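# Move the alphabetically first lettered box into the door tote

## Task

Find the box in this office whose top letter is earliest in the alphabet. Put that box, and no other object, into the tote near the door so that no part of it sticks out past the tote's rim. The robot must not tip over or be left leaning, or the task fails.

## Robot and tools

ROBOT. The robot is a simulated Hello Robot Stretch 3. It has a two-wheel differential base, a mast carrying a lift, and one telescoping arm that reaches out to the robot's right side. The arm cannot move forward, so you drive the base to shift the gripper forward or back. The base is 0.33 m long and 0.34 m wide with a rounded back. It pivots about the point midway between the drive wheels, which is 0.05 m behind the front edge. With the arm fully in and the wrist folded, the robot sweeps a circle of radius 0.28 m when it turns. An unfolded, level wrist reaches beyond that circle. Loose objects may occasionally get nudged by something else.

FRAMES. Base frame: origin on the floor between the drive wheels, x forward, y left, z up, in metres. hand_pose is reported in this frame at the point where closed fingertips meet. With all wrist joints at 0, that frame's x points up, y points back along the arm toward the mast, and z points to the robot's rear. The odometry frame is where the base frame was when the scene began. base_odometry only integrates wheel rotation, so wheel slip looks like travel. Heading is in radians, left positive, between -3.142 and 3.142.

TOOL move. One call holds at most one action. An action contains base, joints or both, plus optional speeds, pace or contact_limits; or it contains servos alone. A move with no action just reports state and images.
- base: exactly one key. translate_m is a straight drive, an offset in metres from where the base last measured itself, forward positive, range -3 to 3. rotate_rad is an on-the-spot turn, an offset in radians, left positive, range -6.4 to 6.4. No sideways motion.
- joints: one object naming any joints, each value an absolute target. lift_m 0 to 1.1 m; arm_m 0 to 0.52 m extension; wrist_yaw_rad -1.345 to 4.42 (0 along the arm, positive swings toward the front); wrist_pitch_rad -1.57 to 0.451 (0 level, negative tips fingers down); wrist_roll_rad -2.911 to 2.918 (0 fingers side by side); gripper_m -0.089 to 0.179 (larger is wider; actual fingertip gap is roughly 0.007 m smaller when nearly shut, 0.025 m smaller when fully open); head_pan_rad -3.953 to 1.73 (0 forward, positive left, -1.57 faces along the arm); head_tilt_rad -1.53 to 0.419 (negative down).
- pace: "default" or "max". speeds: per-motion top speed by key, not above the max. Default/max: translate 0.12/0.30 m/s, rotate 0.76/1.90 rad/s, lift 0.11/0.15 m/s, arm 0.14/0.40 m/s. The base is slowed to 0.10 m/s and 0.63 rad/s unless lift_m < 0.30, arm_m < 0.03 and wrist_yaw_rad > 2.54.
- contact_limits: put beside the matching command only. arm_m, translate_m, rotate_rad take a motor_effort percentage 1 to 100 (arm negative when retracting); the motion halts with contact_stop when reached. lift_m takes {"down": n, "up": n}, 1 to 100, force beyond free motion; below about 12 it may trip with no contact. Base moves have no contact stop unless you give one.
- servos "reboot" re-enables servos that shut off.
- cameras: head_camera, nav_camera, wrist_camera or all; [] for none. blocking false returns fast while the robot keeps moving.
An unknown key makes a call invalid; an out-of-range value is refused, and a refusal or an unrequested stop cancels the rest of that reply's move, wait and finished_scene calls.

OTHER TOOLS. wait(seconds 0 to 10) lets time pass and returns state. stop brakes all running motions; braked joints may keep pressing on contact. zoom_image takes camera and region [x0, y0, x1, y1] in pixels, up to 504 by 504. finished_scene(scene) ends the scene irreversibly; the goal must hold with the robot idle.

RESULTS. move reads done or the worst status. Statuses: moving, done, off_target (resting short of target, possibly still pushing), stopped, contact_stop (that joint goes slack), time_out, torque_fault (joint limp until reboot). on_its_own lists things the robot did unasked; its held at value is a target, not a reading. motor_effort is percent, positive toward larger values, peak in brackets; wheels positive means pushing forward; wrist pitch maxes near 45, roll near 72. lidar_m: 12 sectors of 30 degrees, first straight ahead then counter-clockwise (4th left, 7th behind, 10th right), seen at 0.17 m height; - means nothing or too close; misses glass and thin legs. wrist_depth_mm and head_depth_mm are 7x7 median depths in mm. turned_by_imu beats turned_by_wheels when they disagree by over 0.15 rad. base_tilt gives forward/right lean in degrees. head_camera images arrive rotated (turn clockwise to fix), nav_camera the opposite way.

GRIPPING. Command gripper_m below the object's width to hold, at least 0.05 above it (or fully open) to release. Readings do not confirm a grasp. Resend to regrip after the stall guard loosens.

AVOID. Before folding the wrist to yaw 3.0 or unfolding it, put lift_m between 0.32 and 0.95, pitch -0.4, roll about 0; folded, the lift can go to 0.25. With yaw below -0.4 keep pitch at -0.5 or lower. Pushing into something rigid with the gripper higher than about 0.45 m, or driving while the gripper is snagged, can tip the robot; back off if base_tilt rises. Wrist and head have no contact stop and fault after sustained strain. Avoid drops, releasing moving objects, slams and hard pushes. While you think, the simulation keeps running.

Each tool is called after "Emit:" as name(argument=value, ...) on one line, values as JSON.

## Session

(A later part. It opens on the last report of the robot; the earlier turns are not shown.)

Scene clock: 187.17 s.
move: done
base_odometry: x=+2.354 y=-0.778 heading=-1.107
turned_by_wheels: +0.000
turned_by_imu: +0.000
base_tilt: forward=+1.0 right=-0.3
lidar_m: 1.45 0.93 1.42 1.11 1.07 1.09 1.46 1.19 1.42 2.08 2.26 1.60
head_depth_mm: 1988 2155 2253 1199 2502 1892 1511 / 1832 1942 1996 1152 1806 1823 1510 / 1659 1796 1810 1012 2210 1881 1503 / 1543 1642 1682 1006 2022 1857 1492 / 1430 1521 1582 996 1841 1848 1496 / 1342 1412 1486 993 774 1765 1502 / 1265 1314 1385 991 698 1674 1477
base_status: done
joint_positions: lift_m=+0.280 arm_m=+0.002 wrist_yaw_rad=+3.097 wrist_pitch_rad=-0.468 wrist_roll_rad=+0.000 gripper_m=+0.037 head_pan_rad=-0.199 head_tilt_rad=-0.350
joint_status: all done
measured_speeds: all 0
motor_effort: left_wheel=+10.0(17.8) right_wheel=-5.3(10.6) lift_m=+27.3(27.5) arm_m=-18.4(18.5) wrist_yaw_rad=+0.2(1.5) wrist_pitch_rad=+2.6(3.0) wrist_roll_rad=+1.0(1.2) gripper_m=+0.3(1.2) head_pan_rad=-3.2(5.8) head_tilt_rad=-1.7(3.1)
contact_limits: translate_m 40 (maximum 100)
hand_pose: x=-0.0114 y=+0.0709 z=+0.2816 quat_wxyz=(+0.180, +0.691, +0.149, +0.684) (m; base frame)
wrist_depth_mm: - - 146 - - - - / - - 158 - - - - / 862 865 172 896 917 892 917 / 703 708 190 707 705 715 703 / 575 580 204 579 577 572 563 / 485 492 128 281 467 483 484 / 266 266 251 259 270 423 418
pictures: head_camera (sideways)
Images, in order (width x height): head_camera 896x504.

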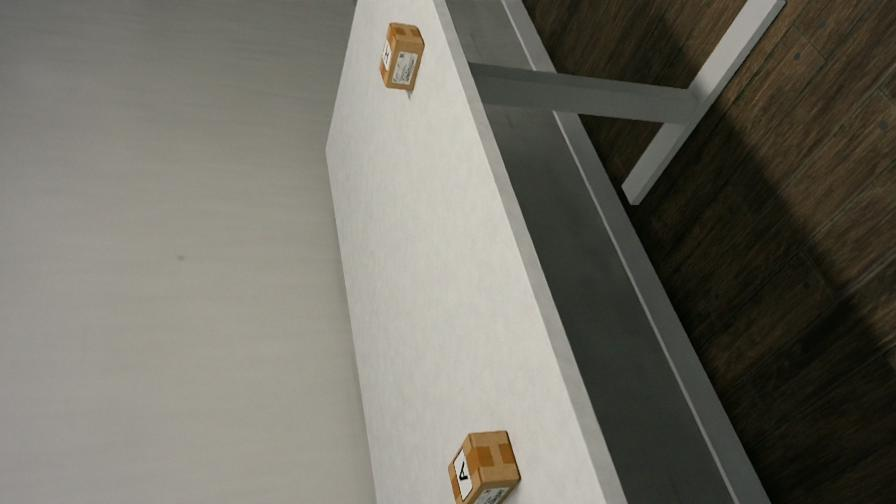

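Emit:
move(base={"rotate_rad": 2.119}, joints={"head_pan_rad": -1.4, "head_tilt_rad": -0.4}, pace="max", cameras=["head_camera"])

Scene clock: 226.60 s.
move: done
base_odometry: x=+2.354 y=-0.778 heading=+1.012
turned_by_wheels: +2.119
turned_by_imu: +2.111
base_tilt: forward=+0.9 right=-0.1
lidar_m: 1.06 1.10 1.47 1.19 1.45 2.09 2.27 1.60 1.44 0.93 1.43 1.11
head_depth_mm: 1146 1215 1285 899 688 1637 1446 / 1163 1227 1305 895 683 1575 1344 / 1174 1263 1347 1446 1566 1684 1451 / 1200 1284 1369 1483 1611 1719 1431 / 1223 1308 1397 1521 1658 1746 1438 / 1253 1337 1441 1548 1699 1743 1432 / 1271 1360 1469 1587 1755 1744 1431
base_status: done
joint_positions: lift_m=+0.280 arm_m=+0.002 wrist_yaw_rad=+3.097 wrist_pitch_rad=-0.468 wrist_roll_rad=+0.000 gripper_m=+0.037 head_pan_rad=-1.410 head_tilt_rad=-0.400
joint_status: all done
measured_speeds: all 0
motor_effort: left_wheel=-9.2(17.7) right_wheel=+9.5(17.2) lift_m=+25.5(30.7) arm_m=-20.3(20.9) wrist_yaw_rad=+0.6(1.4) wrist_pitch_rad=+2.9(3.0) wrist_roll_rad=+0.8(1.0) gripper_m=+0.7(1.5) head_pan_rad=+4.1(4.4) head_tilt_rad=-1.4(5.2)
hand_pose: x=-0.0114 y=+0.0709 z=+0.2816 quat_wxyz=(+0.180, +0.691, +0.149, +0.684) (m; base frame)
wrist_depth_mm: - - 146 - - - - / - - 158 - - - - / 904 847 171 900 902 886 923 / 709 707 189 701 707 691 703 / 572 571 205 573 576 579 571 / 482 485 128 281 471 486 490 / 264 264 251 260 268 422 419
pictures: head_camera (sideways)
Images, in order (width x height): head_camera 896x504.

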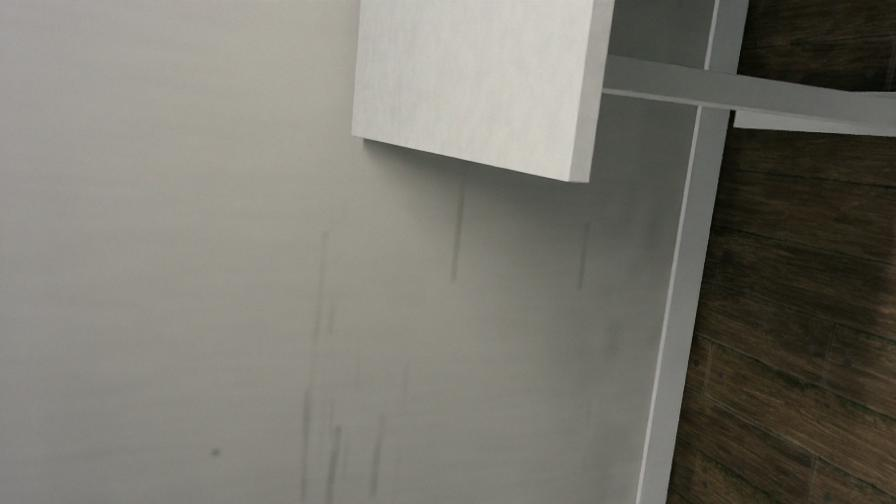

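Emit:
move(joints={"head_pan_rad": -1.85, "head_tilt_rad": -0.45}, pace="max", cameras=["head_camera"])

Scene clock: 230.83 s.
move: done
base_odometry: x=+2.354 y=-0.778 heading=+1.012
turned_by_wheels: +0.000
turned_by_imu: +0.001
base_tilt: forward=+1.0 right=-0.1
lidar_m: 1.06 1.09 1.47 1.19 1.46 2.09 2.26 1.61 1.45 0.93 1.42 1.11
head_depth_mm: 1296 1414 1290 800 1897 1693 1385 / 1264 1364 1281 799 1823 1703 1389 / 1241 1333 1267 795 1768 1682 1387 / 1210 1297 1262 789 1708 1677 1383 / 1195 1274 1267 788 1119 1282 1330 / 1162 1244 1247 785 1613 1665 1385 / 1143 1217 1299 1378 1563 1652 1375
base_status: not commanded
joint_positions: lift_m=+0.280 arm_m=+0.002 wrist_yaw_rad=+3.097 wrist_pitch_rad=-0.468 wrist_roll_rad=+0.000 gripper_m=+0.037 head_pan_rad=-1.853 head_tilt_rad=-0.449
joint_status: all done
measured_speeds: all 0
motor_effort: left_wheel=-9.4(9.6) right_wheel=+9.1(9.9) lift_m=+20.8(20.9) arm_m=-17.2(18.0) wrist_yaw_rad=+0.8(1.3) wrist_pitch_rad=+2.5(3.1) wrist_roll_rad=+0.9(0.9) gripper_m=+0.6(1.0) head_pan_rad=-2.9(4.5) head_tilt_rad=-1.7(4.0)
hand_pose: x=-0.0114 y=+0.0709 z=+0.2816 quat_wxyz=(+0.180, +0.691, +0.149, +0.684) (m; base frame)
wrist_depth_mm: - - 147 - - - - / - - 158 - - - - / 905 852 172 909 900 902 922 / 698 696 190 713 705 704 706 / 578 585 205 576 579 580 574 / 487 492 128 284 467 487 485 / 265 266 252 259 268 427 421
pictures: head_camera (sideways)
Images, in order (width x height): head_camera 896x504.

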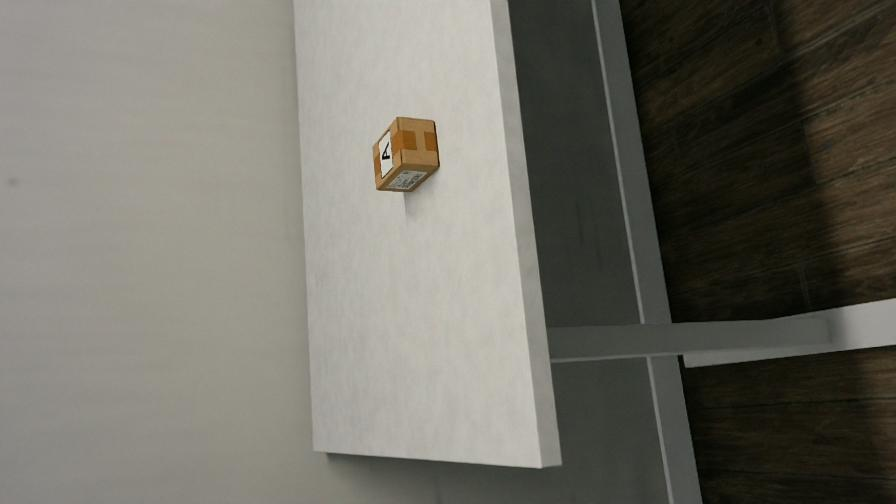

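Emit:
zoom_image(camera="head_camera", region=[360, 105, 450, 205])

Scaled by 5.040 from the camera's 896x504 image, which has a finer 1280x720 frame.

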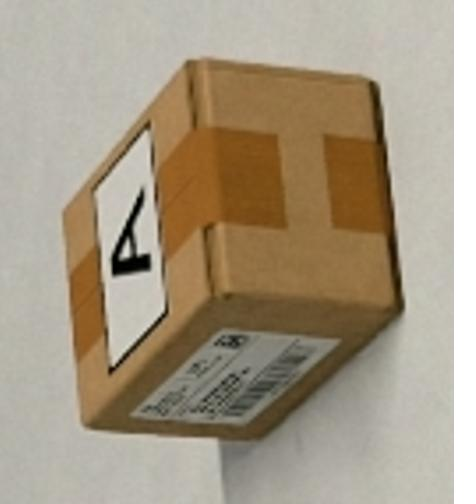

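Emit:
move(base={"translate_m": -0.37}, joints={"lift_m": 0.62, "wrist_pitch_rad": -0.4, "gripper_m": 0.17, "head_pan_rad": -1.65, "head_tilt_rad": -0.5}, pace="max", contact_limits={"translate_m": 40}, cameras=["head_camera", "wrist_camera"])

Scene clock: 281.80 s.
move: done
base_odometry: x=+2.157 y=-1.092 heading=+1.011
turned_by_wheels: +0.000
turned_by_imu: +0.002
base_tilt: forward=+1.0 right=-0.3
lidar_m: 1.43 1.47 1.26 1.51 1.37 1.79 1.90 1.35 1.33 1.39 0.97 1.49
head_depth_mm: 1198 1305 1078 722 1752 1604 1348 / 1187 1300 1072 716 1737 1606 1331 / 1183 1290 1068 712 1754 1610 1334 / 1187 1280 1062 713 1713 1606 1341 / 1185 1276 1057 709 1711 1592 1332 / 1179 1267 1049 706 1677 1472 1334 / 1178 1272 1044 704 1657 1531 1326
base_status: done
joint_positions: lift_m=+0.620 arm_m=+0.002 wrist_yaw_rad=+3.097 wrist_pitch_rad=-0.419 wrist_roll_rad=+0.000 gripper_m=+0.170 head_pan_rad=-1.649 head_tilt_rad=-0.501
joint_status: all done
measured_speeds: all 0
motor_effort: left_wheel=-6.6(17.1) right_wheel=+5.0(7.6) lift_m=+28.3(32.5) arm_m=-11.1(15.0) wrist_yaw_rad=+0.7(1.6) wrist_pitch_rad=+3.6(5.9) wrist_roll_rad=+0.6(1.1) gripper_m=+0.3(88.5) head_pan_rad=+0.3(4.0) head_tilt_rad=-2.3(5.3)
contact_limits: translate_m 40 (maximum 100)
hand_pose: x=-0.0111 y=+0.0774 z=+0.6325 quat_wxyz=(+0.163, +0.694, +0.132, +0.688) (m; base frame)
wrist_depth_mm: - - 144 - - - - / - - 156 - - - - / - - 167 - - - - / - - 183 - - - - / - - 204 - - - - / 930 125 227 911 918 135 884 / 112 768 263 791 787 769 108
pictures: head_camera (sideways), wrist_camera
Images, in order (width x height): head_camera 896x504, wrist_camera 644x364.

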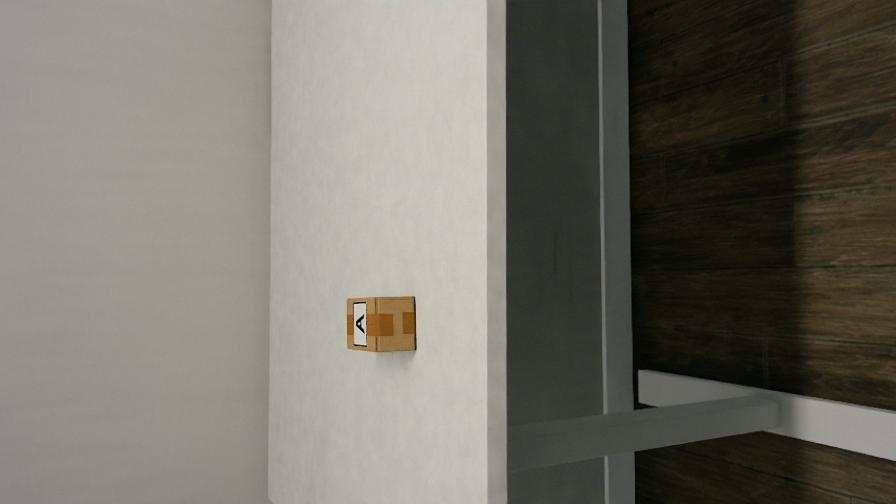

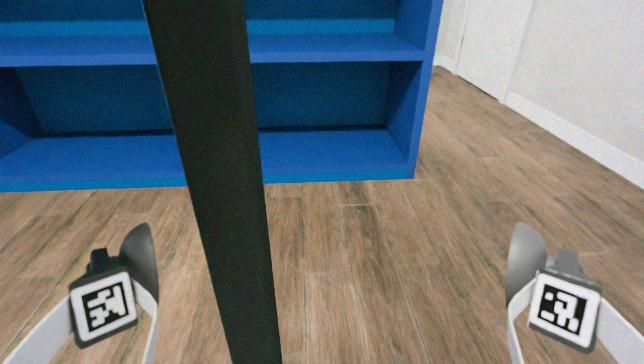

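Emit:
move(joints={"wrist_yaw_rad": 1.57, "lift_m": 1.0}, pace="max", cameras=[])

Emit:
move(joints={"wrist_yaw_rad": 0.0, "wrist_pitch_rad": -0.4, "head_tilt_rad": -0.55}, pace="max", cameras=["head_camera", "wrist_camera"])

Scene clock: 289.97 s.
move: done
base_odometry: x=+2.157 y=-1.092 heading=+1.011
turned_by_wheels: +0.000
turned_by_imu: +0.001
base_tilt: forward=+0.8 right=-0.3
lidar_m: 1.43 1.47 1.25 1.51 1.37 1.79 1.90 1.35 1.33 1.39 0.97 1.49
head_depth_mm: 1198 1299 1077 794 - - - / 1184 1289 1072 716 1701 - - / 1185 1284 1063 717 1675 - - / 1177 1282 1063 712 1671 - - / 1178 1273 1059 711 1728 1602 1398 / 1171 1284 1054 707 1677 1468 1371 / 1179 1272 1047 705 1651 1578 -
base_status: not commanded
joint_positions: lift_m=+1.000 arm_m=+0.002 wrist_yaw_rad=+1.573 wrist_pitch_rad=-0.418 wrist_roll_rad=+0.000 gripper_m=+0.170 head_pan_rad=-1.649 head_tilt_rad=-0.501
joint_status: all done
measured_speeds: all 0
motor_effort: left_wheel=-6.4(6.7) right_wheel=+4.8(5.5) lift_m=+30.0(32.8) arm_m=-5.8(8.8) wrist_yaw_rad=-2.3(7.1) wrist_pitch_rad=+2.8(3.7) wrist_roll_rad=+0.7(1.0) gripper_m=+0.6(1.3) head_pan_rad=-1.8(2.0) head_tilt_rad=-0.2(1.6)
contact_limits: translate_m 40 (maximum 100)
hand_pose: x=+0.2030 y=-0.1463 z=+1.0127 quat_wxyz=(+0.593, +0.593, -0.384, +0.386) (m; base frame)
wrist_depth_mm: - - - - - - - / - - - - - - - / - - - - - - - / - - - - - - - / - - - - - - - / - 125 - - - 135 - / 112 - - - - - 108
pictures: none
No camera images: "cameras" was empty.

Scene clock: 291.23 s.
move: done
base_odometry: x=+2.157 y=-1.092 heading=+1.011
turned_by_wheels: +0.000
turned_by_imu: +0.000
base_tilt: forward=+1.0 right=-0.1
lidar_m: 1.43 1.48 1.26 1.51 1.37 1.78 1.91 1.35 1.33 1.39 0.97 1.49
head_depth_mm: 1199 1296 937 - - - - / 1189 1295 932 720 - - - / 1191 1280 933 717 - - - / 1188 1279 931 712 - - - / 1175 1280 878 711 1749 1492 1298 / 1177 1272 922 709 1227 1419 1280 / 1171 1266 916 707 1715 1532 1298
base_status: not commanded
joint_positions: lift_m=+1.000 arm_m=+0.002 wrist_yaw_rad=+0.003 wrist_pitch_rad=-0.418 wrist_roll_rad=+0.000 gripper_m=+0.170 head_pan_rad=-1.649 head_tilt_rad=-0.548
joint_status: all done
measured_speeds: all 0
motor_effort: left_wheel=-6.5(6.8) right_wheel=+5.1(5.4) lift_m=+30.3(30.7) arm_m=-5.2(6.2) wrist_yaw_rad=-2.5(7.2) wrist_pitch_rad=+3.4(6.4) wrist_roll_rad=+0.7(1.1) gripper_m=+0.7(1.3) head_pan_rad=-2.6(2.6) head_tilt_rad=-2.7(4.4)
contact_limits: translate_m 40 (maximum 100)
hand_pose: x=-0.0207 y=-0.3711 z=+1.0127 quat_wxyz=(+0.692, +0.148, -0.691, -0.146) (m; base frame)
wrist_depth_mm: - - - - - - - / - - - - - - - / 404 - 411 - - - - / - - 390 - - - - / - - - - - - - / - 125 - - - 135 - / 112 - - - - - 108
pictures: head_camera (sideways), wrist_camera
Images, in order (width x height): head_camera 896x504, wrist_camera 644x364.

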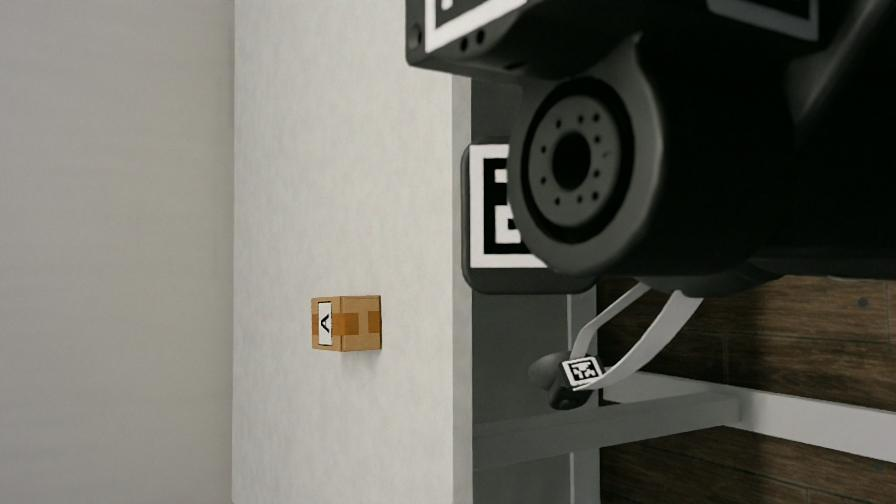

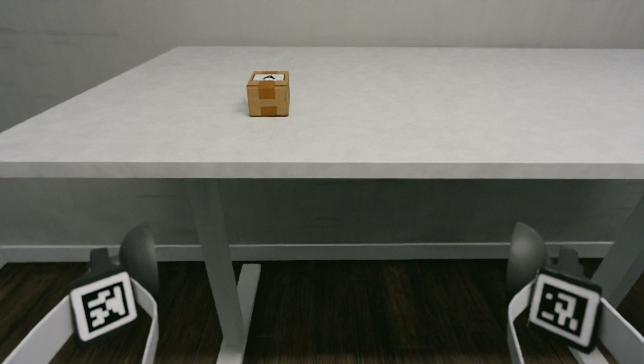

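Emit:
move(base={"translate_m": 0.07}, pace="max", contact_limits={"translate_m": 40}, cameras=["head_camera", "wrist_camera"])

Emit:
zoom_image(camera="wrist_camera", region=[240, 40, 440, 160])

Scene clock: 312.50 s.
move: done
base_odometry: x=+2.194 y=-1.032 heading=+1.011
turned_by_wheels: +0.000
turned_by_imu: +0.000
base_tilt: forward=+1.0 right=-0.2
lidar_m: 1.36 1.40 1.23 1.27 1.61 1.84 1.97 1.37 1.40 0.95 1.43 1.41
head_depth_mm: 1190 1288 931 - - - - / 1189 1284 927 716 - - - / 1187 1275 930 711 - - - / 1185 1268 872 713 - - - / 1171 1280 922 709 1733 1488 1301 / 1167 1265 916 708 1137 1410 1262 / 1166 1268 914 703 1745 1542 1287
base_status: done
joint_positions: lift_m=+1.000 arm_m=+0.002 wrist_yaw_rad=+0.003 wrist_pitch_rad=-0.418 wrist_roll_rad=+0.000 gripper_m=+0.170 head_pan_rad=-1.650 head_tilt_rad=-0.550
joint_status: not commanded
measured_speeds: all 0
motor_effort: left_wheel=+8.1(10.1) right_wheel=+1.8(11.8) lift_m=+29.6(30.7) arm_m=-1.1(2.8) wrist_yaw_rad=-2.2(2.4) wrist_pitch_rad=+2.9(3.5) wrist_roll_rad=+0.8(1.1) gripper_m=-0.3(1.1) head_pan_rad=-4.3(4.8) head_tilt_rad=-2.2(3.6)
contact_limits: translate_m 40 (maximum 100)
hand_pose: x=-0.0208 y=-0.3711 z=+1.0127 quat_wxyz=(+0.692, +0.148, -0.691, -0.146) (m; base frame)
wrist_depth_mm: - - - - - - - / - - - 483 - - - / - - - 408 - - - / - - 392 - - - - / - - - - - - - / - 125 - - - 135 - / 112 - - - - - 108
pictures: head_camera (sideways), wrist_camera
Images, in order (width x height): head_camera 896x504, wrist_camera 644x364.

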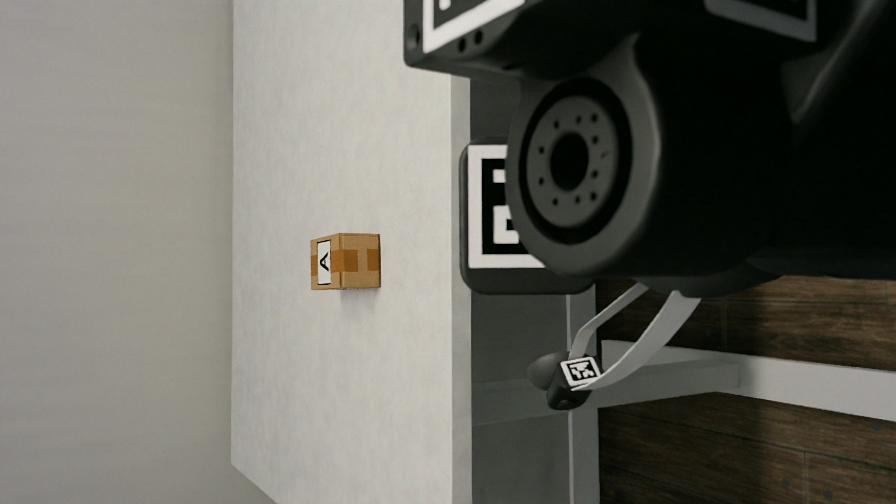

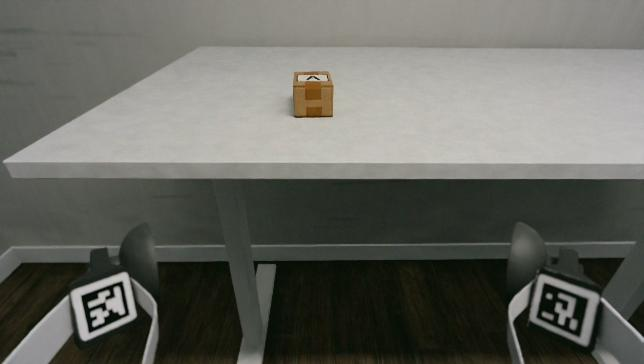

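Scaled by 2.520.

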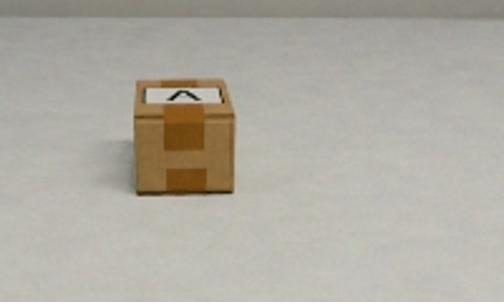

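Emit:
move(base={"translate_m": 0.02}, joints={"arm_m": 0.1, "lift_m": 0.96}, contact_limits={"translate_m": 40}, cameras=["head_camera", "wrist_camera"])

Scene clock: 323.30 s.
move: done
base_odometry: x=+2.205 y=-1.016 heading=+1.011
turned_by_wheels: +0.000
turned_by_imu: +0.001
base_tilt: forward=+0.9 right=-0.1
lidar_m: 1.34 1.38 1.23 1.23 1.67 1.86 1.99 1.39 1.43 0.95 1.44 1.40
head_depth_mm: 1197 1302 936 - - - 1303 / 1193 1287 991 - - - 1298 / 1186 1286 930 715 - - 1294 / 1184 1273 828 712 334 1456 1299 / 1175 1271 923 710 1719 1521 1294 / 1169 1257 912 708 1247 1461 1269 / 1169 1270 913 707 1737 1538 1284
base_status: done
joint_positions: lift_m=+0.960 arm_m=+0.100 wrist_yaw_rad=+0.003 wrist_pitch_rad=-0.418 wrist_roll_rad=+0.000 gripper_m=+0.170 head_pan_rad=-1.650 head_tilt_rad=-0.550
joint_status: all done
measured_speeds: all 0
motor_effort: left_wheel=+6.4(12.2) right_wheel=+3.1(8.2) lift_m=+23.2(26.1) arm_m=+21.3(23.9) wrist_yaw_rad=-1.8(2.3) wrist_pitch_rad=+2.6(3.4) wrist_roll_rad=+0.8(1.1) gripper_m=+1.2(1.2) head_pan_rad=-3.1(4.6) head_tilt_rad=-2.8(3.8)
contact_limits: translate_m 40 (maximum 100)
hand_pose: x=-0.0209 y=-0.4694 z=+0.9727 quat_wxyz=(+0.692, +0.148, -0.691, -0.146) (m; base frame)
wrist_depth_mm: - - - - - - - / - - - 390 - - - / 361 364 362 368 364 366 368 / 290 292 291 293 292 293 296 / - - - - - - - / - 125 - - - 135 - / 112 - - - - - 108
pictures: head_camera (sideways), wrist_camera
Images, in order (width x height): head_camera 896x504, wrist_camera 644x364.

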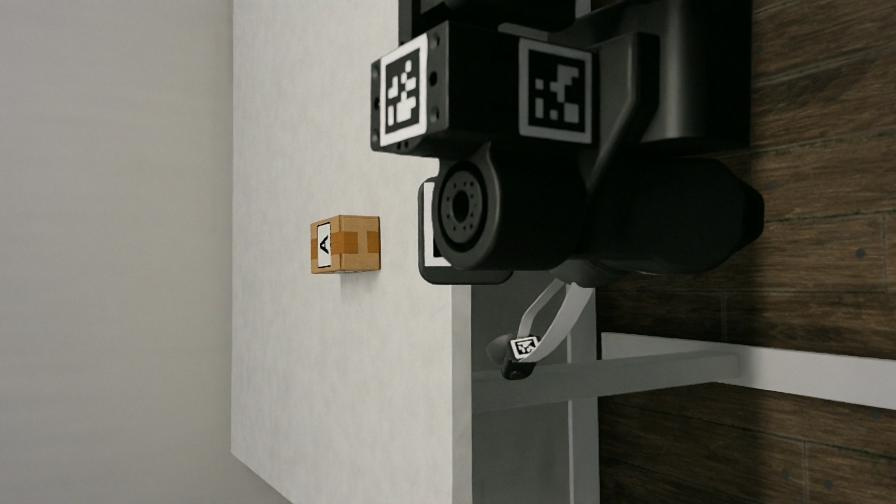

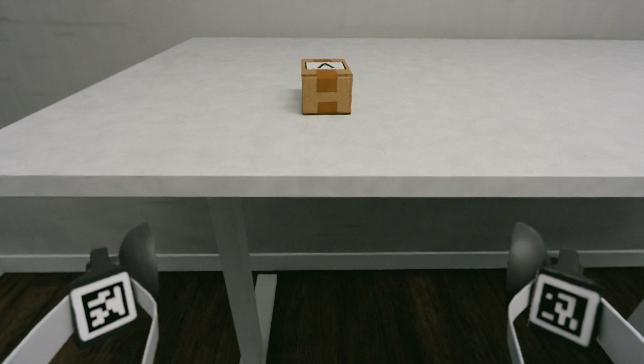

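Emit:
move(joints={"arm_m": 0.26}, contact_limits={"arm_m": 45}, cameras=["head_camera", "wrist_camera"])

Scene clock: 357.07 s.
move: done
base_odometry: x=+2.205 y=-1.016 heading=+1.011
turned_by_wheels: +0.000
turned_by_imu: +0.001
base_tilt: forward=+0.9 right=+0.0
lidar_m: 1.34 1.38 1.23 1.23 1.67 1.86 1.99 1.39 1.43 0.95 1.43 1.40
head_depth_mm: 1198 1286 305 - 1780 1546 1301 / 1188 1288 358 363 1784 1541 1295 / 1176 1288 358 385 1769 1537 1307 / 1182 1275 384 390 1768 1542 1301 / 1176 1272 915 656 1742 1530 1295 / 1166 1266 917 708 1244 1441 1263 / 1174 1281 910 707 1739 1530 1288
base_status: not commanded
joint_positions: lift_m=+0.960 arm_m=+0.260 wrist_yaw_rad=+0.003 wrist_pitch_rad=-0.418 wrist_roll_rad=+0.000 gripper_m=+0.170 head_pan_rad=-1.650 head_tilt_rad=-0.550
joint_status: all done
measured_speeds: all 0
motor_effort: left_wheel=+6.4(6.7) right_wheel=+3.4(3.8) lift_m=+30.2(30.7) arm_m=+21.4(23.3) wrist_yaw_rad=-2.3(2.3) wrist_pitch_rad=+3.2(3.5) wrist_roll_rad=+0.9(1.1) gripper_m=+0.4(1.4) head_pan_rad=-2.9(3.5) head_tilt_rad=-0.8(3.3)
contact_limits: arm_m 45 (drawing in: default 38, maximum 55; extending or still: default 47, maximum 70); translate_m 40 (maximum 100)
hand_pose: x=-0.0209 y=-0.6294 z=+0.9727 quat_wxyz=(+0.692, +0.148, -0.691, -0.146) (m; base frame)
wrist_depth_mm: - - - - - - - / - - - - - - - / 359 359 364 255 365 364 366 / 270 269 268 259 270 274 274 / 217 226 216 217 218 217 217 / 179 125 181 182 181 140 171 / 112 149 155 154 155 153 108
pictures: head_camera (sideways), wrist_camera
Images, in order (width x height): head_camera 896x504, wrist_camera 644x364.

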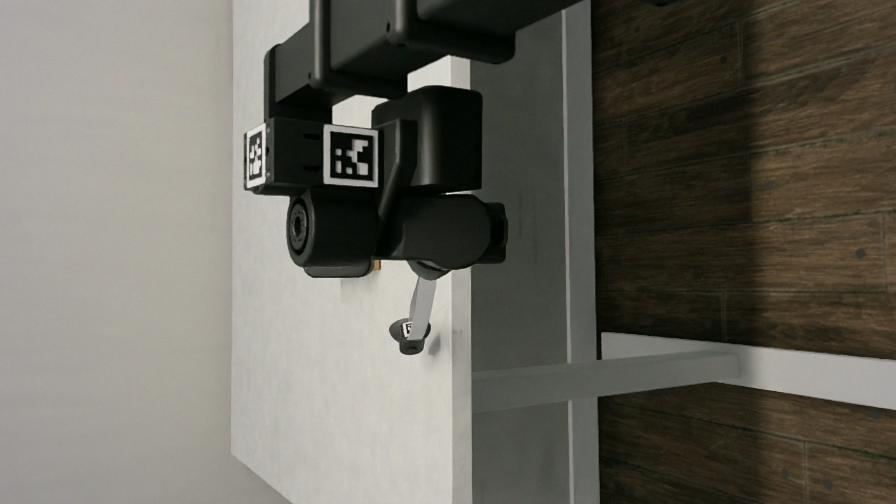

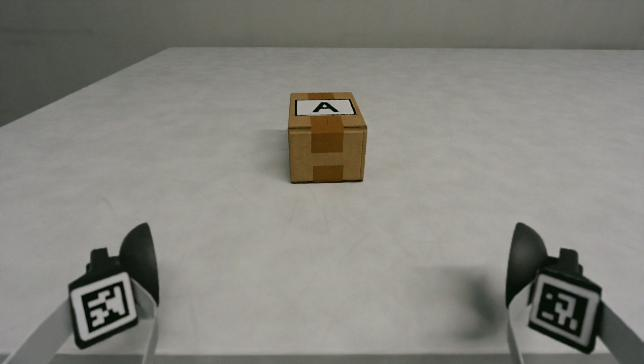

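Emit:
move(joints={"arm_m": 0.36, "lift_m": 0.952}, contact_limits={"arm_m": 45}, cameras=["head_camera", "wrist_camera"])

Scene clock: 365.47 s.
move: done
base_odometry: x=+2.205 y=-1.016 heading=+1.011
turned_by_wheels: +0.000
turned_by_imu: +0.001
base_tilt: forward=+0.9 right=-0.2
lidar_m: 1.34 1.38 1.23 1.23 1.67 1.86 1.99 1.39 1.43 0.95 1.43 1.40
head_depth_mm: 1198 1291 371 - 1793 1551 1301 / 1188 1297 388 683 1770 1543 1297 / 1189 1267 446 680 1784 1528 1296 / 1175 1282 474 659 1760 1528 1302 / 1183 1269 918 710 1767 1533 1293 / 1183 1261 917 707 1249 1453 1266 / 1168 1272 914 705 1750 1530 1290
base_status: not commanded
joint_positions: lift_m=+0.952 arm_m=+0.360 wrist_yaw_rad=+0.003 wrist_pitch_rad=-0.418 wrist_roll_rad=+0.000 gripper_m=+0.170 head_pan_rad=-1.650 head_tilt_rad=-0.550
joint_status: all done
measured_speeds: all 0
motor_effort: left_wheel=+6.4(6.6) right_wheel=+3.5(3.6) lift_m=+25.8(27.0) arm_m=+20.3(23.5) wrist_yaw_rad=-2.4(2.4) wrist_pitch_rad=+3.0(3.4) wrist_roll_rad=+0.8(1.0) gripper_m=+1.0(1.1) head_pan_rad=-2.1(3.5) head_tilt_rad=-1.4(3.3)
contact_limits: arm_m 45 (drawing in: default 38, maximum 55; extending or still: default 47, maximum 70); translate_m 40 (maximum 100)
hand_pose: x=-0.0209 y=-0.7294 z=+0.9647 quat_wxyz=(+0.692, +0.148, -0.691, -0.146) (m; base frame)
wrist_depth_mm: - - - - - - - / - - - - - - - / 340 340 342 216 343 342 347 / 254 255 255 163 246 257 256 / 203 212 204 167 197 205 205 / 168 125 170 171 170 160 160 / - 141 146 146 146 146 108
pictures: head_camera (sideways), wrist_camera
Images, in order (width x height): head_camera 896x504, wrist_camera 644x364.

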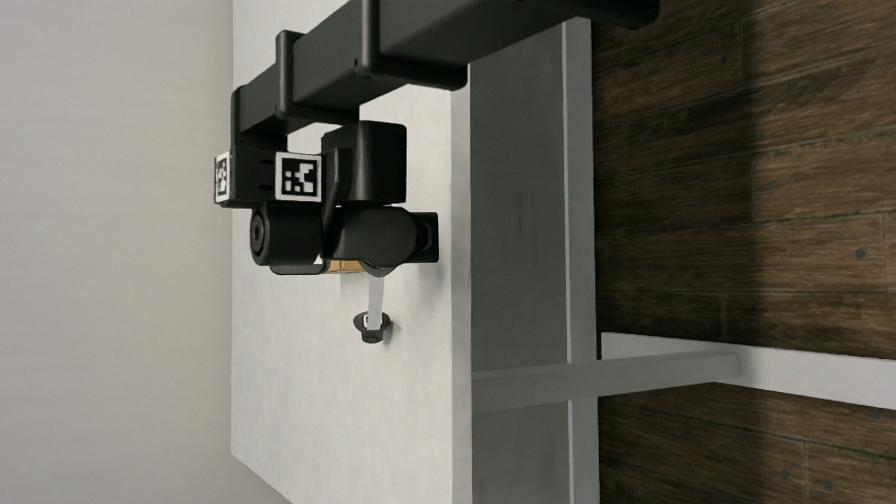

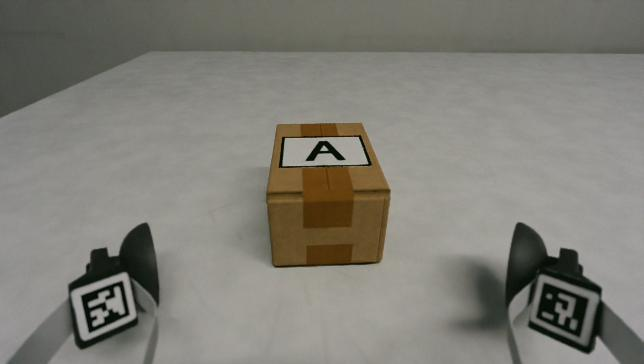

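Emit:
move(joints={"arm_m": 0.405}, contact_limits={"arm_m": 45}, cameras=["wrist_camera"])

Emit:
zoom_image(camera="wrist_camera", region=[60, 100, 560, 364])

Scene clock: 376.07 s.
move: done
base_odometry: x=+2.205 y=-1.016 heading=+1.011
turned_by_wheels: +0.000
turned_by_imu: +0.001
base_tilt: forward=+1.1 right=-0.3
lidar_m: 1.34 1.38 1.23 1.23 1.67 1.86 1.99 1.39 1.43 0.95 1.43 1.40
head_depth_mm: 1196 1283 340 - 1781 1538 1299 / 1197 1278 396 684 1788 1536 1295 / 1187 1247 490 710 1782 1541 1291 / 1175 1277 516 678 1746 1532 1300 / 1185 1269 919 708 1765 1527 1296 / 1167 1272 918 710 1256 1457 1269 / 1172 1269 914 704 1753 1514 1297
base_status: not commanded
joint_positions: lift_m=+0.952 arm_m=+0.405 wrist_yaw_rad=+0.003 wrist_pitch_rad=-0.418 wrist_roll_rad=+0.000 gripper_m=+0.170 head_pan_rad=-1.650 head_tilt_rad=-0.550
joint_status: all done
measured_speeds: all 0
motor_effort: left_wheel=+6.4(6.6) right_wheel=+3.3(3.8) lift_m=+29.6(30.8) arm_m=+20.1(23.1) wrist_yaw_rad=-2.1(2.3) wrist_pitch_rad=+3.1(3.4) wrist_roll_rad=+0.8(1.0) gripper_m=+0.8(1.3) head_pan_rad=-1.6(3.3) head_tilt_rad=-1.2(2.2)
contact_limits: arm_m 45 (drawing in: default 38, maximum 55; extending or still: default 47, maximum 70); translate_m 40 (maximum 100)
hand_pose: x=-0.0209 y=-0.7744 z=+0.9647 quat_wxyz=(+0.692, +0.148, -0.691, -0.146) (m; base frame)
wrist_depth_mm: - - - - - - - / - - - - - - - / 336 342 340 341 343 345 347 / 254 253 257 163 256 257 260 / 203 212 196 130 196 205 205 / 169 125 164 122 161 160 160 / - 140 141 138 142 146 108
pictures: wrist_camera
Images, in order (width x height): wrist_camera 644x364.

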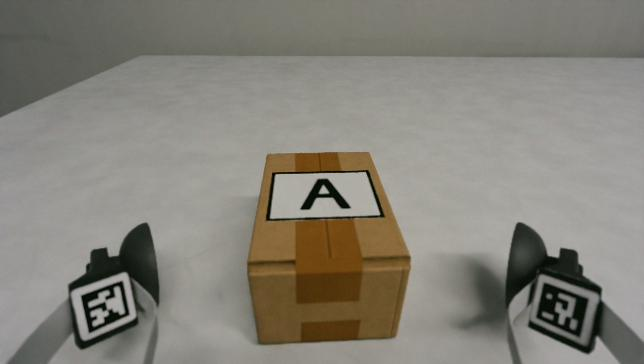

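Scaled by 1.008.

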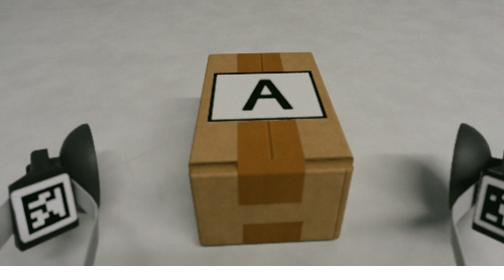

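Emit:
move(joints={"arm_m": 0.43}, contact_limits={"arm_m": 45}, cameras=[])

Emit:
move(joints={"gripper_m": 0.035}, cameras=["wrist_camera", "head_camera"])

Scene clock: 383.50 s.
move: done
base_odometry: x=+2.205 y=-1.016 heading=+1.011
turned_by_wheels: +0.000
turned_by_imu: +0.001
base_tilt: forward=+1.0 right=-0.1
lidar_m: 1.34 1.38 1.23 1.23 1.68 1.86 1.99 1.39 1.43 0.95 1.43 1.40
head_depth_mm: 1192 1290 339 - 1779 1539 1308 / 1180 1269 413 683 1771 1539 1302 / 1180 539 515 713 1755 1533 1301 / 1183 1256 535 680 1773 1528 1304 / 1176 1272 914 708 1757 1526 1294 / 1179 1270 919 706 1252 1453 1264 / 1163 1272 910 705 1746 1526 1295
base_status: not commanded
joint_positions: lift_m=+0.952 arm_m=+0.430 wrist_yaw_rad=+0.003 wrist_pitch_rad=-0.418 wrist_roll_rad=+0.000 gripper_m=+0.170 head_pan_rad=-1.650 head_tilt_rad=-0.550
joint_status: all done
measured_speeds: all 0
motor_effort: left_wheel=+6.3(6.7) right_wheel=+3.0(3.6) lift_m=+26.0(26.9) arm_m=+21.2(22.2) wrist_yaw_rad=-2.0(2.3) wrist_pitch_rad=+2.8(3.5) wrist_roll_rad=+0.8(1.2) gripper_m=+0.1(1.0) head_pan_rad=-1.6(2.5) head_tilt_rad=+0.3(2.1)
contact_limits: arm_m 45 (drawing in: default 38, maximum 55; extending or still: default 47, maximum 70); translate_m 40 (maximum 100)
hand_pose: x=-0.0209 y=-0.7994 z=+0.9647 quat_wxyz=(+0.692, +0.148, -0.691, -0.146) (m; base frame)
wrist_depth_mm: - - - - - - - / - - - - - - - / 338 340 336 341 341 345 345 / 253 251 255 162 257 258 257 / 202 211 196 129 197 205 206 / 169 125 164 108 160 160 160 / - 141 98 100 106 146 108
pictures: none
No camera images: "cameras" was empty.

Scene clock: 385.37 s.
move: done
base_odometry: x=+2.205 y=-1.016 heading=+1.011
turned_by_wheels: +0.000
turned_by_imu: +0.000
base_tilt: forward=+1.0 right=-0.1
lidar_m: 1.34 1.38 1.23 1.23 1.67 1.86 1.99 1.39 1.43 0.95 1.43 1.40
head_depth_mm: 1194 1289 340 - 1775 1531 1310 / 1190 1275 413 683 1775 1537 1301 / 1184 539 512 716 1769 1535 1296 / 1182 1264 536 681 1753 1521 1293 / 1181 1261 922 708 1740 1540 1288 / 1164 1261 919 705 1249 1445 1271 / 1174 1278 915 703 1733 1528 1296
base_status: not commanded
joint_positions: lift_m=+0.952 arm_m=+0.430 wrist_yaw_rad=+0.003 wrist_pitch_rad=-0.413 wrist_roll_rad=+0.000 gripper_m=+0.036 head_pan_rad=-1.650 head_tilt_rad=-0.550
joint_status: all done
measured_speeds: all 0
motor_effort: left_wheel=+6.5(6.6) right_wheel=+3.5(3.6) lift_m=+24.6(26.1) arm_m=+21.0(21.5) wrist_yaw_rad=-2.1(2.2) wrist_pitch_rad=+2.3(3.3) wrist_roll_rad=+0.8(1.1) gripper_m=-26.7(99.8) head_pan_rad=-1.8(2.8) head_tilt_rad=-1.2(1.8)
contact_limits: arm_m 45 (drawing in: default 38, maximum 55; extending or still: default 47, maximum 70); translate_m 40 (maximum 100)
hand_pose: x=-0.0209 y=-0.7999 z=+0.9657 quat_wxyz=(+0.693, +0.146, -0.691, -0.144) (m; base frame)
wrist_depth_mm: - - - - - - - / - - - - - - - / 343 344 349 345 346 348 351 / 258 258 256 165 261 261 262 / 205 206 150 131 146 208 208 / 170 170 126 109 117 162 171 / 150 121 99 99 104 139 147
pictures: head_camera (sideways), wrist_camera
Images, in order (width x height): head_camera 896x504, wrist_camera 644x364.

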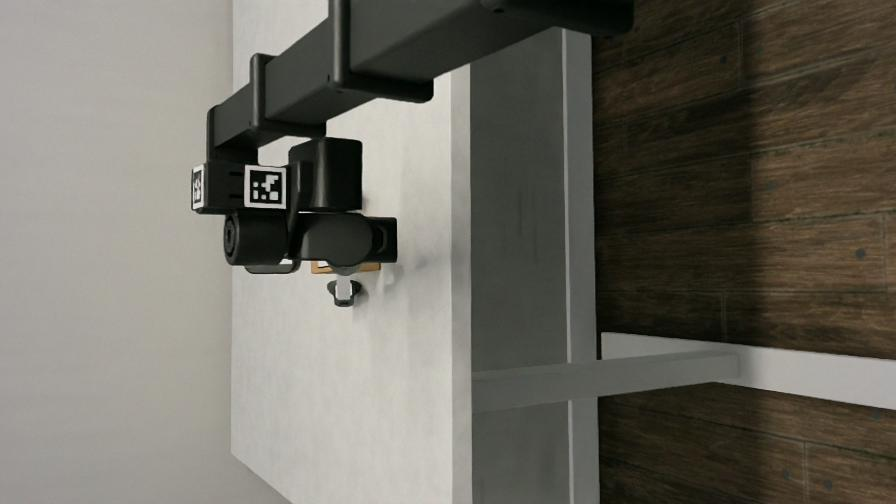

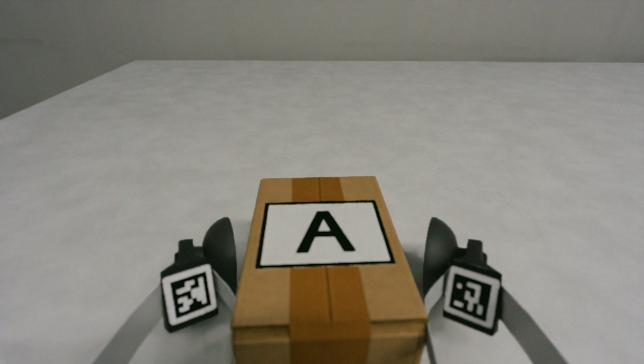

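Emit:
move(joints={"gripper_m": 0.02}, cameras=[])

Emit:
move(joints={"lift_m": 1.03}, cameras=["wrist_camera"])

Scene clock: 388.97 s.
move: done
base_odometry: x=+2.205 y=-1.016 heading=+1.011
turned_by_wheels: +0.000
turned_by_imu: +0.001
base_tilt: forward=+0.8 right=+0.0
lidar_m: 1.34 1.38 1.23 1.23 1.68 1.86 1.99 1.39 1.43 0.95 1.43 1.40
head_depth_mm: 1195 1286 340 - 1767 1550 1299 / 1193 1265 414 682 1761 1520 1292 / 1190 540 513 713 1753 1528 1295 / 1181 1266 537 679 1767 1537 1299 / 1181 1268 921 704 1751 1529 1293 / 1171 1266 916 705 1248 1452 1264 / 1172 1268 911 705 1760 1532 1293
base_status: not commanded
joint_positions: lift_m=+0.952 arm_m=+0.430 wrist_yaw_rad=+0.003 wrist_pitch_rad=-0.413 wrist_roll_rad=+0.000 gripper_m=+0.022 head_pan_rad=-1.650 head_tilt_rad=-0.550
joint_status: all done
measured_speeds: all 0
motor_effort: left_wheel=+6.4(6.6) right_wheel=+3.2(3.8) lift_m=+21.4(22.3) arm_m=+19.8(21.0) wrist_yaw_rad=-2.0(2.2) wrist_pitch_rad=+2.2(2.5) wrist_roll_rad=+0.8(1.0) gripper_m=-32.6(97.7) head_pan_rad=-1.2(2.6) head_tilt_rad=+0.4(1.5)
contact_limits: arm_m 45 (drawing in: default 38, maximum 55; extending or still: default 47, maximum 70); translate_m 40 (maximum 100)
hand_pose: x=-0.0209 y=-0.7999 z=+0.9657 quat_wxyz=(+0.693, +0.146, -0.691, -0.144) (m; base frame)
wrist_depth_mm: - - - - - - - / - - - - - - - / 345 344 344 345 347 345 351 / 259 258 257 165 258 260 261 / 205 204 150 130 145 207 207 / 170 171 126 109 117 161 173 / 150 121 99 99 104 139 147
pictures: none
No camera images: "cameras" was empty.

Scene clock: 390.50 s.
move: done
base_odometry: x=+2.205 y=-1.016 heading=+1.011
turned_by_wheels: +0.000
turned_by_imu: +0.000
base_tilt: forward=+1.0 right=-0.2
lidar_m: 1.34 1.38 1.24 1.23 1.67 1.86 1.99 1.39 1.43 0.95 1.44 1.40
head_depth_mm: 1185 - 879 719 1777 1538 1298 / 1165 462 931 716 1774 1532 1298 / 1139 468 879 714 1776 1539 1293 / 1173 493 783 712 1771 1525 1300 / 1173 1267 923 708 1761 1526 1297 / 1174 1267 918 708 1248 1454 1262 / 1169 1270 916 703 1728 1529 1296
base_status: not commanded
joint_positions: lift_m=+1.030 arm_m=+0.430 wrist_yaw_rad=+0.003 wrist_pitch_rad=-0.423 wrist_roll_rad=+0.000 gripper_m=+0.025 head_pan_rad=-1.650 head_tilt_rad=-0.550
joint_status: all done
measured_speeds: all 0
motor_effort: left_wheel=+6.5(6.7) right_wheel=+2.7(3.5) lift_m=+30.4(33.5) arm_m=+20.0(20.8) wrist_yaw_rad=-1.9(2.1) wrist_pitch_rad=+4.3(4.5) wrist_roll_rad=+0.8(1.0) gripper_m=-17.1(33.4) head_pan_rad=-1.7(2.2) head_tilt_rad=+0.5(1.6)
contact_limits: arm_m 45 (drawing in: default 38, maximum 55; extending or still: default 47, maximum 70); translate_m 40 (maximum 100)
hand_pose: x=-0.0209 y=-0.7987 z=+1.0415 quat_wxyz=(+0.692, +0.150, -0.691, -0.148) (m; base frame)
wrist_depth_mm: - - - - - - - / - - - - - - - / - - - - - - - / 370 392 395 168 376 394 379 / 328 317 147 132 146 320 316 / 263 262 126 110 118 250 265 / 232 213 99 99 100 215 226
pictures: wrist_camera
Images, in order (width x height): wrist_camera 644x364.

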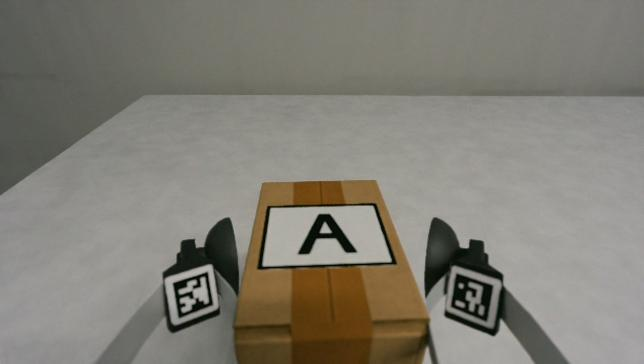

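Emit:
move(joints={"arm_m": 0.02}, cameras=["wrist_camera"])

Emit:
move(joints={"wrist_yaw_rad": 1.57, "lift_m": 0.8, "head_pan_rad": 0.0, "head_tilt_rad": -0.5}, cameras=["wrist_camera"])

Scene clock: 442.07 s.
move: done
base_odometry: x=+2.205 y=-1.016 heading=+1.011
turned_by_wheels: +0.000
turned_by_imu: +0.001
base_tilt: forward=+1.1 right=-0.3
lidar_m: 1.34 1.38 1.24 1.23 1.67 1.86 1.99 1.39 1.43 0.95 1.43 1.40
head_depth_mm: 1196 1289 - - - - - / 1188 1292 990 - - - 1246 / 1184 1278 993 - - - - / 1183 1277 984 - - - 1236 / 1176 1274 924 679 1738 1531 1289 / 1172 1262 916 707 1245 1449 1262 / 1177 1278 914 708 1752 1528 1299
base_status: not commanded
joint_positions: lift_m=+1.030 arm_m=+0.020 wrist_yaw_rad=+0.003 wrist_pitch_rad=-0.424 wrist_roll_rad=+0.000 gripper_m=+0.025 head_pan_rad=-1.650 head_tilt_rad=-0.550
joint_status: all done
measured_speeds: all 0
motor_effort: left_wheel=+6.2(6.7) right_wheel=+2.9(3.6) lift_m=+23.7(27.6) arm_m=-19.3(22.8) wrist_yaw_rad=-1.8(2.4) wrist_pitch_rad=+4.1(4.5) wrist_roll_rad=+0.9(1.2) gripper_m=-17.3(18.0) head_pan_rad=-0.5(2.2) head_tilt_rad=+0.9(1.9)
contact_limits: translate_m 40 (maximum 100)
hand_pose: x=-0.0209 y=-0.3886 z=+1.0414 quat_wxyz=(+0.692, +0.150, -0.691, -0.148) (m; base frame)
wrist_depth_mm: - - - - - - - / - - - - - - - / - - - - - - - / 399 394 399 168 395 397 400 / - - 149 133 146 - - / - - 126 109 118 - - / - - 98 99 99 - -
pictures: wrist_camera
Images, in order (width x height): wrist_camera 644x364.

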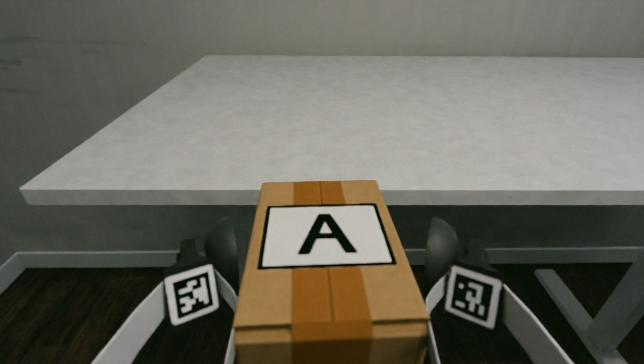

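Scene clock: 445.00 s.
move: done
base_odometry: x=+2.205 y=-1.016 heading=+1.011
turned_by_wheels: +0.000
turned_by_imu: +0.000
base_tilt: forward=+1.0 right=+0.0
lidar_m: 1.34 1.38 1.23 1.23 1.67 1.86 1.99 1.39 1.43 0.95 1.43 1.40
head_depth_mm: 1110 1191 1302 1454 1628 1614 1343 / 1119 1207 1331 1461 1621 1608 1352 / 1122 1219 1329 1472 1627 1594 1344 / 1122 1220 1327 1482 1641 1601 1331 / 1124 1221 1322 1476 1653 1589 1328 / 1136 1223 1332 1495 1667 1593 1329 / 1140 1239 1332 1507 1670 1596 1333
base_status: not commanded
joint_positions: lift_m=+0.800 arm_m=+0.020 wrist_yaw_rad=+1.567 wrist_pitch_rad=-0.424 wrist_roll_rad=+0.000 gripper_m=+0.025 head_pan_rad=+0.008 head_tilt_rad=-0.500
joint_status: all done
measured_speeds: all 0
motor_effort: left_wheel=+6.5(6.7) right_wheel=+3.2(3.7) lift_m=+21.1(22.7) arm_m=-9.6(19.1) wrist_yaw_rad=+3.4(6.4) wrist_pitch_rad=+4.3(4.5) wrist_roll_rad=+0.8(1.1) gripper_m=-16.7(17.8) head_pan_rad=-1.9(5.0) head_tilt_rad=+3.2(5.3)
contact_limits: translate_m 40 (maximum 100)
hand_pose: x=+0.2023 y=-0.1660 z=+0.8113 quat_wxyz=(+0.595, +0.593, -0.384, +0.382) (m; base frame)
wrist_depth_mm: - - - - - - - / - - - - - - - / - - - - - - - / - - - 169 - - - / - - 149 133 145 - - / - - 126 110 118 - - / - 910 98 99 100 902 -
pictures: wrist_camera
Images, in order (width x height): wrist_camera 644x364.

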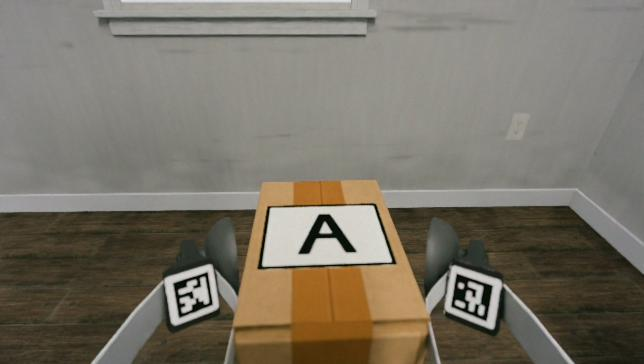

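Emit:
move(cameras=["wrist_camera"])

Scene clock: 481.37 s.
base_odometry: x=+2.205 y=-1.016 heading=+1.011
turned_by_wheels: +0.000
turned_by_imu: +0.000
base_tilt: forward=+1.0 right=-0.1
lidar_m: 1.34 1.38 1.23 1.23 1.68 1.85 1.99 1.39 1.43 0.95 1.43 1.40
head_depth_mm: 1101 1208 1316 1447 1615 1601 1343 / 1110 1216 1323 1469 1626 1604 1345 / 1122 1216 1328 1478 1638 1601 1340 / 1126 1208 1332 1480 1643 1587 1339 / 1125 1218 1323 1477 1650 1594 1338 / 1132 1225 1334 1496 1668 1592 1328 / 1136 1239 1319 1506 1675 1593 1329
base_status: not commanded
joint_positions: lift_m=+0.800 arm_m=+0.020 wrist_yaw_rad=+1.567 wrist_pitch_rad=-0.424 wrist_roll_rad=+0.000 gripper_m=+0.025 head_pan_rad=+0.000 head_tilt_rad=-0.500
joint_status: all done
measured_speeds: all 0
motor_effort: left_wheel=+6.4(6.7) right_wheel=+2.9(3.7) lift_m=+21.5(22.7) arm_m=+0.1(19.1) wrist_yaw_rad=+3.1(6.4) wrist_pitch_rad=+4.3(4.5) wrist_roll_rad=+0.8(1.1) gripper_m=-16.5(17.8) head_pan_rad=-3.3(5.0) head_tilt_rad=+2.6(5.3)
contact_limits: translate_m 40 (maximum 100)
hand_pose: x=+0.2023 y=-0.1660 z=+0.8113 quat_wxyz=(+0.595, +0.593, -0.384, +0.382) (m; base frame)
wrist_depth_mm: - - - - - - - / - - - - - - - / - - - - - - - / - - - 169 - - - / - - 149 133 146 - - / - - 125 110 117 - - / - 920 98 99 100 914 -
pictures: wrist_camera
Images, in order (width x height): wrist_camera 644x364.

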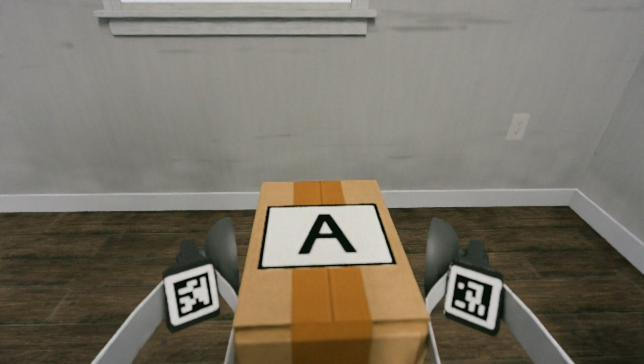

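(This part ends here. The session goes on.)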